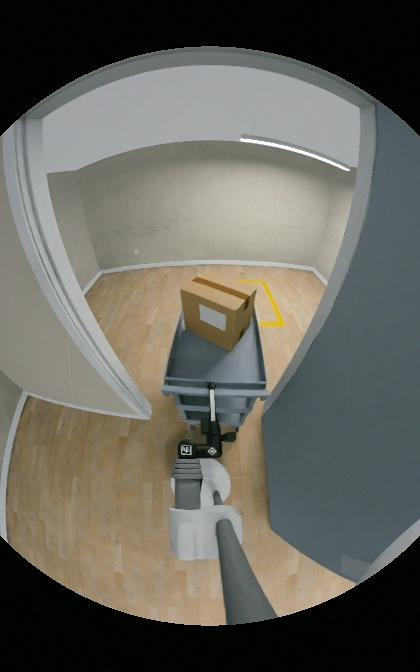

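move:
  r2: {"base":{"translate_m":0.3,"strafe_m":0.12}}
  blocking: false
  cameras: []

wait:
  seconds: 3
  cameras: ["r2_head_camera","r2_head_left_camera"]

Scene clock: 730.23 s.
move: r2 moving
r1.base_odometry: x=-3.196 y=+0.648 heading=-0.182
r1.turned_by_wheels: +0.000
r1.turned_by_imu: -0.001
r1.base_tilt: forward=-1.6 right=+1.2
r1.lidar_m: 0.75 0.86 4.79 4.93 1.64 1.07 0.97 1.00 0.92 0.83 0.86 0.90
r1.base_status: not commanded
r1.joint_positions: lift_m=+0.869 arm_m=+0.410 wrist_yaw_rad=+0.975 wrist_pitch_rad=+0.002 wrist_roll_rad=+0.000 gripper_m=-0.037
r1.joint_status: not commanded
r1.measured_speeds: all 0
r1.motor_effort: lift_m=+25(25) arm_m=-6(6) wheel_0=+18(18) wheel_1=+7(7) wheel_2=+16(16)
r1.servo_current: wrist_yaw_rad=163(163) wrist_pitch_rad=46(46) wrist_roll_rad=46(65) gripper_m=65(78)
r1.contact_limits: arm_m 0.05; strafe_m 0.7
r1.hand_pose: x=+0.8154 y=+0.1896 z=+1.0471 quat_wxyz=(+0.884, +0.000, +0.001, +0.468) (m; r1's base frame)
r1.wrist_depth_mm: - - - 163 212 168 - / - - - 163 208 170 - / - - - 166 208 176 - / - - - 163 210 172 154 / - - - 163 211 173 156 / - - 184 165 200 174 - / - - - 163 195 165 -
r2.base_odometry: x=-1.840 y=-3.465 heading=-2.085
r2.turned_by_wheels: +0.000
r2.turned_by_imu: +0.001
r2.base_tilt: forward=-0.7 right=+0.1
r2.lidar_m: 0.39 0.44 0.72 2.16 2.45 3.41 - 0.74 0.52 0.50 0.53 0.42
r2.base_status: translate_m moving; strafe_m moving
r2.joint_positions: lift_m=+0.683 arm_m=+0.000 wrist_yaw_rad=-0.004 wrist_pitch_rad=+0.002 wrist_roll_rad=+1.568 gripper_m=-0.029
r2.joint_status: not commanded
r2.measured_speeds: translate_m=+0.123 strafe_m=+0.048 rotate_rad=+0.001 lift_m=+0.000 arm_m=+0.000 wrist_yaw_rad=+0.000 wrist_pitch_rad=+0.000 wrist_roll_rad=+0.000
r2.motor_effort: lift_m=+21(21) arm_m=+4(4) wheel_0=+3(5) wheel_1=+10(10) wheel_2=-16(16)
r2.servo_current: wrist_yaw_rad=46(59) wrist_pitch_rad=39(46) wrist_roll_rad=46(59) gripper_m=78(91)
r2.hand_pose: x=+0.4589 y=-0.0886 z=+0.8605 quat_wxyz=(+0.708, +0.706, -0.001, -0.002) (m; r2's base frame)
r2.wrist_depth_mm: - - - 157 214 1576 - / - - 591 159 219 750 - / - - 449 163 222 - - / - - 480 167 225 - - / - - 549 170 231 - - / - - 185 171 179 - - / - - - - - 539 500
pictures: none
No camera images: "cameras" was empty.

Scene clock: 732.23 s.
earlier move: r2 done
r1.base_odometry: x=-3.196 y=+0.648 heading=-0.182
r1.turned_by_wheels: +0.000
r1.turned_by_imu: +0.000
r1.base_tilt: forward=-1.6 right=+1.2
r1.lidar_m: 0.78 0.84 4.79 4.91 1.64 1.09 0.98 0.99 0.92 0.85 0.85 0.90
r1.base_status: not commanded
r1.joint_positions: lift_m=+0.869 arm_m=+0.410 wrist_yaw_rad=+0.975 wrist_pitch_rad=+0.002 wrist_roll_rad=+0.000 gripper_m=-0.037
r1.joint_status: not commanded
r1.measured_speeds: all 0
r1.on_its_own: wrist_yaw_rad is at rest, and its servo_current (156 mA) is outside its rest range (0 to 104 mA)
r1.motor_effort: lift_m=+25(25) arm_m=-6(7) wheel_0=+18(19) wheel_1=+7(7) wheel_2=+16(16)
r1.servo_current: wrist_yaw_rad=156(176) wrist_pitch_rad=39(52) wrist_roll_rad=26(78) gripper_m=78(78)
r1.contact_limits: arm_m 0.05; strafe_m 0.7
r1.hand_pose: x=+0.8154 y=+0.1896 z=+1.0471 quat_wxyz=(+0.884, +0.000, +0.001, +0.468) (m; r1's base frame)
r1.wrist_depth_mm: - - - 163 212 168 - / - - - 163 208 169 - / - - - 167 208 176 - / - - - 163 210 172 155 / - - - 163 212 172 155 / - - 184 165 200 174 - / - - - 163 195 165 -
r2.base_odometry: x=-1.878 y=-3.752 heading=-2.085
r2.turned_by_wheels: +0.000
r2.turned_by_imu: +0.000
r2.base_tilt: forward=-0.7 right=+0.1
r2.lidar_m: 0.41 0.45 0.39 1.04 2.31 3.19 - 0.86 0.63 0.61 0.64 0.40
r2.base_status: done
r2.joint_positions: lift_m=+0.683 arm_m=+0.000 wrist_yaw_rad=-0.004 wrist_pitch_rad=+0.002 wrist_roll_rad=+1.568 gripper_m=-0.029
r2.joint_status: not commanded
r2.measured_speeds: all 0
r2.motor_effort: lift_m=+21(21) arm_m=+4(4) wheel_0=+3(7) wheel_1=+2(11) wheel_2=-3(17)
r2.servo_current: wrist_yaw_rad=52(59) wrist_pitch_rad=39(46) wrist_roll_rad=46(59) gripper_m=91(91)
r2.hand_pose: x=+0.4589 y=-0.0886 z=+0.8605 quat_wxyz=(+0.708, +0.706, -0.001, -0.002) (m; r2's base frame)
r2.wrist_depth_mm: - - 525 131 187 - - / - 466 433 138 196 - - / - 480 452 146 208 - - / - - 530 153 217 - - / - - - 163 228 - - / - - 185 169 179 1618 492 / - - - - - 1756 1182
wait: 2.00 of 3 s (r2 has come to rest)
pictures: r2_head_camera, r2_head_left_camera
Images, in order (width x height): r2_head_camera 420x560, r2_head_left_camera 420x672.

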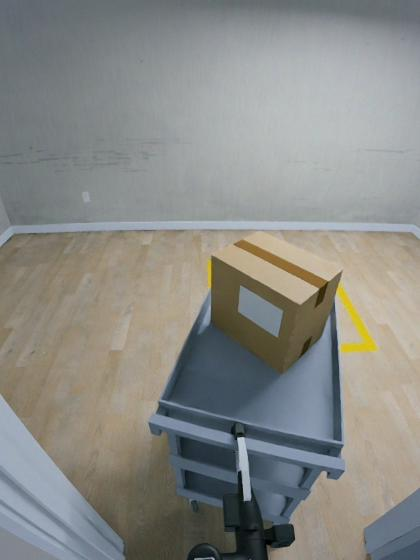

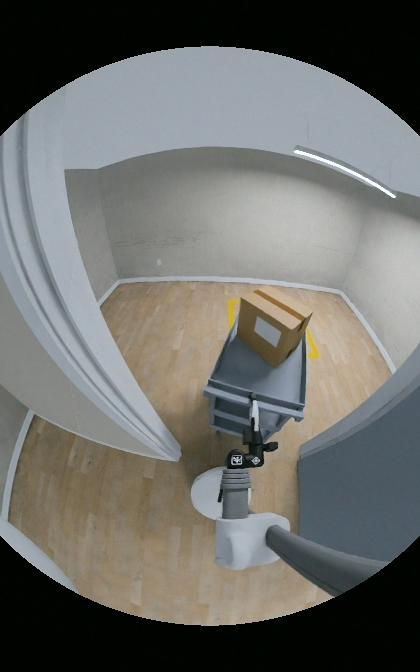

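move:
  r2: {"base":{"translate_m":0.4,"strafe_m":-0.07}}
  blocking: false
  cameras: []

wait:
  seconds: 3
  cameras: ["r2_head_camera","r2_head_left_camera"]

Scene clock: 739.93 s.
move: r2 moving
r1.base_odometry: x=-3.196 y=+0.648 heading=-0.182
r1.turned_by_wheels: +0.000
r1.turned_by_imu: +0.000
r1.base_tilt: forward=-1.5 right=+1.2
r1.lidar_m: 0.78 0.86 4.77 4.93 1.63 1.08 0.97 1.02 0.91 0.85 0.83 0.91
r1.base_status: not commanded
r1.joint_positions: lift_m=+0.869 arm_m=+0.410 wrist_yaw_rad=+0.975 wrist_pitch_rad=+0.002 wrist_roll_rad=+0.000 gripper_m=-0.037
r1.joint_status: not commanded
r1.measured_speeds: all 0
r1.motor_effort: lift_m=+25(25) arm_m=-6(7) wheel_0=+18(19) wheel_1=+7(7) wheel_2=+16(16)
r1.servo_current: wrist_yaw_rad=156(169) wrist_pitch_rad=39(46) wrist_roll_rad=52(65) gripper_m=72(72)
r1.contact_limits: arm_m 0.05; strafe_m 0.7
r1.hand_pose: x=+0.8154 y=+0.1896 z=+1.0471 quat_wxyz=(+0.884, +0.000, +0.001, +0.468) (m; r1's base frame)
r1.wrist_depth_mm: - - - 163 211 168 - / - - - 163 208 169 - / - - - 167 208 175 - / - - - 163 211 171 154 / - - - 163 212 172 156 / - - 184 165 200 174 - / - - - 163 195 165 -
r2.base_odometry: x=-1.899 y=-3.776 heading=-2.084
r2.turned_by_wheels: +0.001
r2.turned_by_imu: +0.002
r2.base_tilt: forward=-0.7 right=+0.1
r2.lidar_m: 0.42 0.47 0.38 0.93 2.32 3.24 - 0.87 0.66 0.61 0.67 0.40
r2.base_status: translate_m moving; strafe_m moving
r2.joint_positions: lift_m=+0.683 arm_m=+0.000 wrist_yaw_rad=-0.001 wrist_pitch_rad=+0.002 wrist_roll_rad=+1.568 gripper_m=-0.029
r2.joint_status: not commanded
r2.measured_speeds: translate_m=+0.122 strafe_m=-0.022 rotate_rad=+0.004 lift_m=+0.000 arm_m=+0.000 wrist_yaw_rad=+0.021 wrist_pitch_rad=+0.000 wrist_roll_rad=+0.000
r2.motor_effort: lift_m=+21(21) arm_m=+4(4) wheel_0=+12(14) wheel_1=+8(8) wheel_2=-13(16)
r2.servo_current: wrist_yaw_rad=39(59) wrist_pitch_rad=39(46) wrist_roll_rad=52(59) gripper_m=85(91)
r2.hand_pose: x=+0.4592 y=-0.0876 z=+0.8605 quat_wxyz=(+0.708, +0.706, +0.000, -0.001) (m; r2's base frame)
r2.wrist_depth_mm: - - 496 - 180 - - / - 436 418 131 190 - - / - 480 452 139 203 - - / - - 544 149 214 - - / - - - 156 225 - - / - - 186 168 178 1618 508 / - - - - - - 1182
pictures: none
No camera images: "cameras" was empty.

Scene clock: 742.27 s.
earlier move: r2 done
r1.base_odometry: x=-3.196 y=+0.648 heading=-0.182
r1.turned_by_wheels: +0.000
r1.turned_by_imu: +0.000
r1.base_tilt: forward=-1.6 right=+1.2
r1.lidar_m: 0.76 0.89 4.78 4.94 1.61 1.07 0.98 1.02 0.91 0.83 0.83 0.89
r1.base_status: not commanded
r1.joint_positions: lift_m=+0.869 arm_m=+0.410 wrist_yaw_rad=+0.975 wrist_pitch_rad=+0.002 wrist_roll_rad=+0.000 gripper_m=-0.037
r1.joint_status: not commanded
r1.measured_speeds: all 0
r1.on_its_own: wrist_yaw_rad is at rest, and its servo_current (150 mA) is outside its rest range (0 to 104 mA)
r1.motor_effort: lift_m=+25(25) arm_m=-6(7) wheel_0=+18(19) wheel_1=+7(7) wheel_2=+16(16)
r1.servo_current: wrist_yaw_rad=150(169) wrist_pitch_rad=46(52) wrist_roll_rad=46(85) gripper_m=65(78)
r1.contact_limits: arm_m 0.05; strafe_m 0.7
r1.hand_pose: x=+0.8154 y=+0.1896 z=+1.0471 quat_wxyz=(+0.884, +0.000, +0.001, +0.468) (m; r1's base frame)
r1.wrist_depth_mm: - - - 163 211 168 - / - - - 163 208 169 - / - - - 167 208 176 - / - - - 163 211 172 155 / - - - 163 211 172 156 / - - 184 165 200 173 - / - - - 163 196 165 -
r2.base_odometry: x=-2.136 y=-4.066 heading=-2.084
r2.turned_by_wheels: +0.000
r2.turned_by_imu: +0.002
r2.base_tilt: forward=-0.7 right=+0.1
r2.lidar_m: 0.41 0.47 2.33 0.38 0.42 3.33 - 0.80 0.59 0.59 2.62 0.40
r2.base_status: done
r2.joint_positions: lift_m=+0.683 arm_m=+0.000 wrist_yaw_rad=+0.002 wrist_pitch_rad=+0.002 wrist_roll_rad=+1.568 gripper_m=-0.029
r2.joint_status: not commanded
r2.measured_speeds: all 0
r2.motor_effort: lift_m=+21(21) arm_m=+4(4) wheel_0=+6(16) wheel_1=+3(9) wheel_2=-2(16)
r2.servo_current: wrist_yaw_rad=46(59) wrist_pitch_rad=39(46) wrist_roll_rad=52(59) gripper_m=91(91)
r2.hand_pose: x=+0.4594 y=-0.0870 z=+0.8605 quat_wxyz=(+0.708, +0.706, +0.001, +0.000) (m; r2's base frame)
r2.wrist_depth_mm: - - - 138 191 - - / - 504 466 143 200 768 - / - 455 442 150 208 - - / - - 517 156 217 - - / - - 621 164 228 - - / - - 186 169 178 1756 - / - - - - - - 466
wait: 2.33 of 3 s (r2 has come to rest)
pictures: r2_head_camera, r2_head_left_camera
Images, in order (width x height): r2_head_camera 420x560, r2_head_left_camera 420x672.

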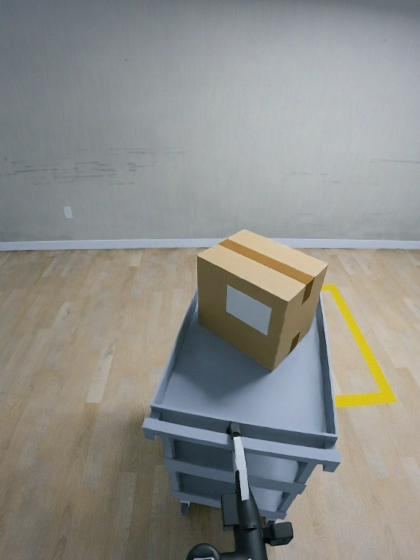

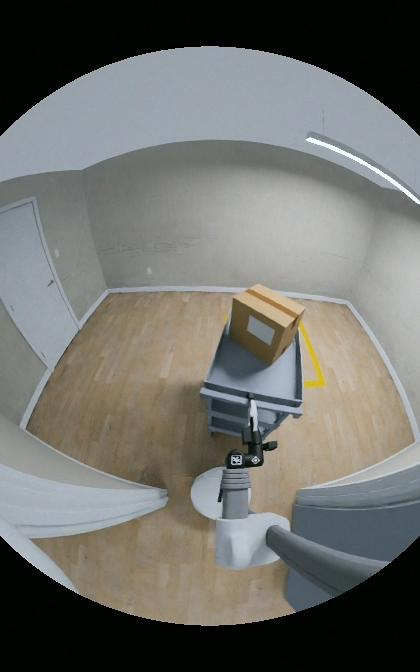

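move:
  r2: {"base":{"rotate_rad":0.4},"pace":"slow"}
  blocking: false
  cameras: []

wait:
  seconds: 2.5
  cameras: ["r2_head_camera","r2_head_right_camera"]

Scene clock: 753.43 s.
move: r2 moving
r1.base_odometry: x=-3.196 y=+0.648 heading=-0.182
r1.turned_by_wheels: +0.000
r1.turned_by_imu: -0.001
r1.base_tilt: forward=-1.5 right=+1.2
r1.lidar_m: 0.76 0.87 4.78 4.93 1.62 1.09 0.98 1.01 0.91 0.84 0.85 0.91
r1.base_status: not commanded
r1.joint_positions: lift_m=+0.869 arm_m=+0.410 wrist_yaw_rad=+0.975 wrist_pitch_rad=+0.002 wrist_roll_rad=+0.000 gripper_m=-0.037
r1.joint_status: not commanded
r1.measured_speeds: all 0
r1.motor_effort: lift_m=+25(25) arm_m=-6(6) wheel_0=+18(19) wheel_1=+7(7) wheel_2=+16(16)
r1.servo_current: wrist_yaw_rad=150(176) wrist_pitch_rad=39(46) wrist_roll_rad=39(65) gripper_m=72(78)
r1.contact_limits: arm_m 0.05; strafe_m 0.7
r1.hand_pose: x=+0.8154 y=+0.1896 z=+1.0471 quat_wxyz=(+0.884, +0.000, +0.001, +0.468) (m; r1's base frame)
r1.wrist_depth_mm: - - - 163 212 169 - / - - - 163 208 170 - / - - - 167 209 176 - / - - - 162 211 171 155 / - - - 163 212 173 156 / - - 183 165 200 173 - / - - - 163 196 165 -
r2.base_odometry: x=-2.136 y=-4.066 heading=-1.961
r2.turned_by_wheels: +0.124
r2.turned_by_imu: +0.121
r2.base_tilt: forward=-0.7 right=+0.1
r2.lidar_m: 0.42 2.81 2.29 0.37 2.71 3.81 - 0.72 0.59 0.60 0.40 0.39
r2.base_status: rotate_rad moving
r2.joint_positions: lift_m=+0.683 arm_m=+0.000 wrist_yaw_rad=-0.008 wrist_pitch_rad=+0.002 wrist_roll_rad=+1.568 gripper_m=-0.029
r2.joint_status: not commanded
r2.measured_speeds: translate_m=+0.001 strafe_m=-0.002 rotate_rad=+0.497 lift_m=+0.000 arm_m=+0.000 wrist_yaw_rad=+0.000 wrist_pitch_rad=+0.000 wrist_roll_rad=+0.000
r2.motor_effort: lift_m=+21(21) arm_m=+4(4) wheel_0=-10(14) wheel_1=-9(10) wheel_2=-13(14)
r2.servo_current: wrist_yaw_rad=52(59) wrist_pitch_rad=46(46) wrist_roll_rad=46(59) gripper_m=85(91)
r2.hand_pose: x=+0.4586 y=-0.0897 z=+0.8605 quat_wxyz=(+0.708, +0.706, -0.002, -0.003) (m; r2's base frame)
r2.wrist_depth_mm: - 484 459 123 179 - - / - 421 413 128 187 - - / - 500 466 137 198 - - / - - 564 146 214 - - / - - - 158 227 1863 - / - - 184 168 178 1618 488 / - - - - - 1756 1205
pictures: none
No camera images: "cameras" was empty.

Scene clock: 754.50 s.
earlier move: r2 done
r1.base_odometry: x=-3.196 y=+0.648 heading=-0.182
r1.turned_by_wheels: +0.000
r1.turned_by_imu: +0.000
r1.base_tilt: forward=-1.6 right=+1.2
r1.lidar_m: 0.78 0.83 4.78 4.92 1.62 1.08 0.99 1.04 0.91 0.85 0.87 0.91
r1.base_status: not commanded
r1.joint_positions: lift_m=+0.869 arm_m=+0.410 wrist_yaw_rad=+0.975 wrist_pitch_rad=+0.002 wrist_roll_rad=+0.000 gripper_m=-0.037
r1.joint_status: not commanded
r1.measured_speeds: all 0
r1.on_its_own: wrist_yaw_rad is at rest, and its servo_current (169 mA) is outside its rest range (0 to 104 mA)
r1.motor_effort: lift_m=+25(25) arm_m=-6(7) wheel_0=+18(19) wheel_1=+7(7) wheel_2=+16(16)
r1.servo_current: wrist_yaw_rad=169(176) wrist_pitch_rad=39(52) wrist_roll_rad=39(65) gripper_m=65(78)
r1.contact_limits: arm_m 0.05; strafe_m 0.7
r1.hand_pose: x=+0.8154 y=+0.1896 z=+1.0471 quat_wxyz=(+0.884, +0.000, +0.001, +0.468) (m; r1's base frame)
r1.wrist_depth_mm: - - - 163 212 168 - / - - - 163 208 170 - / - - - 167 208 176 - / - - - 162 211 172 154 / - - - 163 212 173 156 / - - 184 165 200 174 - / - - - 163 195 164 -
r2.base_odometry: x=-2.136 y=-4.066 heading=-1.686
r2.turned_by_wheels: +0.275
r2.turned_by_imu: +0.267
r2.base_tilt: forward=-0.7 right=+0.1
r2.lidar_m: 0.46 2.42 0.40 0.37 2.95 5.98 0.90 0.63 0.60 2.52 0.35 0.31
r2.base_status: done
r2.joint_positions: lift_m=+0.683 arm_m=+0.000 wrist_yaw_rad=-0.005 wrist_pitch_rad=+0.002 wrist_roll_rad=+1.568 gripper_m=-0.029
r2.joint_status: not commanded
r2.measured_speeds: all 0
r2.motor_effort: lift_m=+21(21) arm_m=-3(4) wheel_0=-8(16) wheel_1=-6(10) wheel_2=-7(14)
r2.servo_current: wrist_yaw_rad=59(65) wrist_pitch_rad=33(46) wrist_roll_rad=46(59) gripper_m=78(91)
r2.hand_pose: x=+0.4588 y=-0.0889 z=+0.8605 quat_wxyz=(+0.708, +0.706, -0.001, -0.002) (m; r2's base frame)
r2.wrist_depth_mm: - 399 - - - 114 - / - - 559 - - - - / - - - - 156 - - / - - - - 180 1397 500 / - - - - 220 1661 469 / - - 186 132 177 1618 375 / - - - - - 1618 1182
wait: 1.07 of 2.5 s (r2 has come to rest)
pictures: r2_head_camera, r2_head_right_camera
Images, in order (width x height): r2_head_camera 420x560, r2_head_right_camera 420x672.

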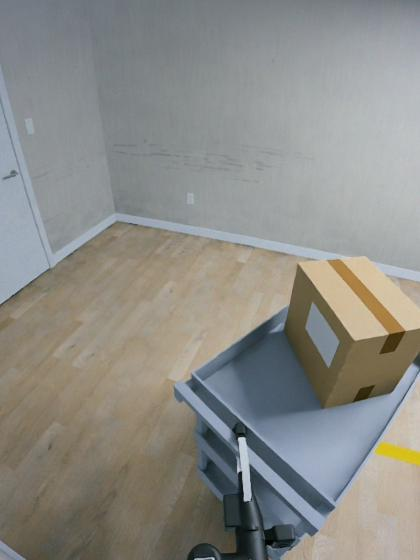

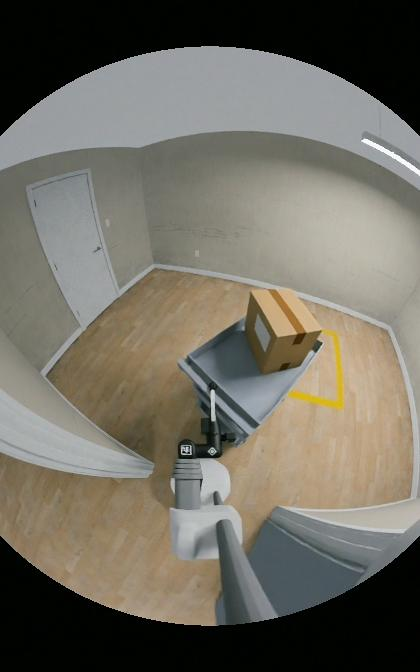

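move:
  r2: {"base":{"translate_m":0.33,"strafe_m":-0.24}}
  blocking: false
  cameras: []

wait:
  seconds: 3
  cameras: ["r2_head_camera","r2_head_right_camera"]

Scene clock: 761.53 s.
move: r2 moving
r1.base_odometry: x=-3.196 y=+0.648 heading=-0.182
r1.turned_by_wheels: +0.000
r1.turned_by_imu: +0.000
r1.base_tilt: forward=-1.6 right=+1.2
r1.lidar_m: 0.77 0.87 4.79 4.92 1.61 1.08 0.99 1.01 0.90 0.84 0.86 0.90
r1.base_status: not commanded
r1.joint_positions: lift_m=+0.869 arm_m=+0.410 wrist_yaw_rad=+0.975 wrist_pitch_rad=+0.002 wrist_roll_rad=+0.000 gripper_m=-0.037
r1.joint_status: not commanded
r1.measured_speeds: all 0
r1.motor_effort: lift_m=+25(25) arm_m=-6(7) wheel_0=+18(19) wheel_1=+7(7) wheel_2=+16(16)
r1.servo_current: wrist_yaw_rad=156(169) wrist_pitch_rad=39(46) wrist_roll_rad=59(59) gripper_m=65(72)
r1.contact_limits: arm_m 0.05; strafe_m 0.7
r1.hand_pose: x=+0.8154 y=+0.1896 z=+1.0471 quat_wxyz=(+0.884, +0.000, +0.001, +0.468) (m; r1's base frame)
r1.wrist_depth_mm: - - - 163 212 168 - / - - - 163 207 170 - / - - - 167 208 176 - / - - - 163 211 172 154 / - - - 163 211 173 156 / - - 185 165 199 173 - / - - - 163 195 164 -
r2.base_odometry: x=-2.159 y=-4.091 heading=-1.686
r2.turned_by_wheels: +0.000
r2.turned_by_imu: +0.001
r2.base_tilt: forward=-0.7 right=+0.0
r2.lidar_m: 0.43 2.39 0.42 0.38 2.98 6.02 0.91 0.61 0.60 2.52 0.37 0.33
r2.base_status: translate_m moving; strafe_m moving
r2.joint_positions: lift_m=+0.683 arm_m=+0.000 wrist_yaw_rad=+0.001 wrist_pitch_rad=+0.002 wrist_roll_rad=+1.568 gripper_m=-0.029
r2.joint_status: not commanded
r2.measured_speeds: translate_m=+0.107 strafe_m=-0.078 rotate_rad=+0.003 lift_m=+0.000 arm_m=+0.000 wrist_yaw_rad=+0.025 wrist_pitch_rad=+0.000 wrist_roll_rad=+0.000
r2.motor_effort: lift_m=+21(21) arm_m=-2(4) wheel_0=+16(17) wheel_1=-3(6) wheel_2=-13(16)
r2.servo_current: wrist_yaw_rad=52(52) wrist_pitch_rad=39(46) wrist_roll_rad=39(52) gripper_m=85(91)
r2.hand_pose: x=+0.4594 y=-0.0872 z=+0.8605 quat_wxyz=(+0.708, +0.706, +0.001, +0.000) (m; r2's base frame)
r2.wrist_depth_mm: - 407 - - - - - / - - - - - - - / - - - - - - - / - - - - - 1397 492 / - - - - 213 1618 459 / - - 185 120 175 1430 382 / - - - - - 1576 1182
pictures: none
No camera images: "cameras" was empty.

Scene clock: 763.80 s.
earlier move: r2 done
r1.base_odometry: x=-3.196 y=+0.648 heading=-0.182
r1.turned_by_wheels: +0.000
r1.turned_by_imu: +0.000
r1.base_tilt: forward=-1.6 right=+1.2
r1.lidar_m: 0.75 0.86 4.77 4.91 1.59 1.09 0.96 1.01 0.92 0.84 0.86 0.88
r1.base_status: not commanded
r1.joint_positions: lift_m=+0.869 arm_m=+0.410 wrist_yaw_rad=+0.975 wrist_pitch_rad=+0.002 wrist_roll_rad=+0.000 gripper_m=-0.037
r1.joint_status: not commanded
r1.measured_speeds: all 0
r1.on_its_own: wrist_yaw_rad is at rest, and its servo_current (156 mA) is outside its rest range (0 to 104 mA)
r1.motor_effort: lift_m=+25(25) arm_m=-6(7) wheel_0=+18(19) wheel_1=+7(7) wheel_2=+16(16)
r1.servo_current: wrist_yaw_rad=156(176) wrist_pitch_rad=33(52) wrist_roll_rad=39(72) gripper_m=65(78)
r1.contact_limits: arm_m 0.05; strafe_m 0.7
r1.hand_pose: x=+0.8154 y=+0.1896 z=+1.0471 quat_wxyz=(+0.884, +0.000, +0.001, +0.468) (m; r1's base frame)
r1.wrist_depth_mm: - - - 163 211 168 - / - - - 163 208 170 - / - - - 166 208 175 - / - - - 163 211 172 154 / - - - 163 211 173 155 / - - 185 165 199 174 - / - - - 162 196 165 -
r2.base_odometry: x=-2.412 y=-4.366 heading=-1.686
r2.turned_by_wheels: +0.000
r2.turned_by_imu: +0.002
r2.base_tilt: forward=-0.7 right=+0.0
r2.lidar_m: 0.44 2.52 2.35 0.68 0.64 6.38 0.76 0.67 1.23 2.45 2.52 0.34
r2.base_status: done
r2.joint_positions: lift_m=+0.683 arm_m=+0.000 wrist_yaw_rad=+0.003 wrist_pitch_rad=+0.002 wrist_roll_rad=+1.568 gripper_m=-0.029
r2.joint_status: not commanded
r2.measured_speeds: all 0
r2.motor_effort: lift_m=+21(21) arm_m=+4(4) wheel_0=+2(23) wheel_1=-3(6) wheel_2=-2(16)
r2.servo_current: wrist_yaw_rad=46(59) wrist_pitch_rad=39(46) wrist_roll_rad=52(59) gripper_m=85(91)
r2.hand_pose: x=+0.4595 y=-0.0866 z=+0.8605 quat_wxyz=(+0.708, +0.706, +0.002, +0.000) (m; r2's base frame)
r2.wrist_depth_mm: - 351 353 - 138 - - / - 459 436 - 152 - - / - - 574 - 169 - - / - - - 112 192 1537 - / - - - 129 220 1576 488 / - - 187 155 177 1618 1205 / - - - - 347 347 355
wait: 2.27 of 3 s (r2 has come to rest)
pictures: r2_head_camera, r2_head_right_camera
Images, in order (width x height): r2_head_camera 420x560, r2_head_right_camera 420x672.

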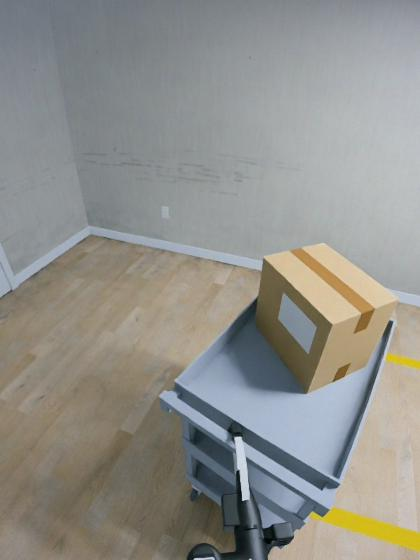

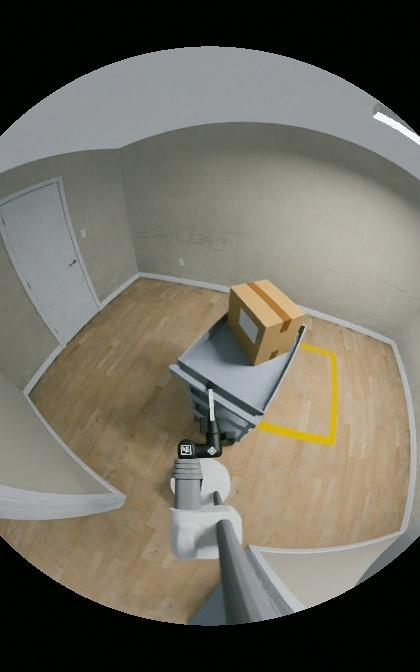

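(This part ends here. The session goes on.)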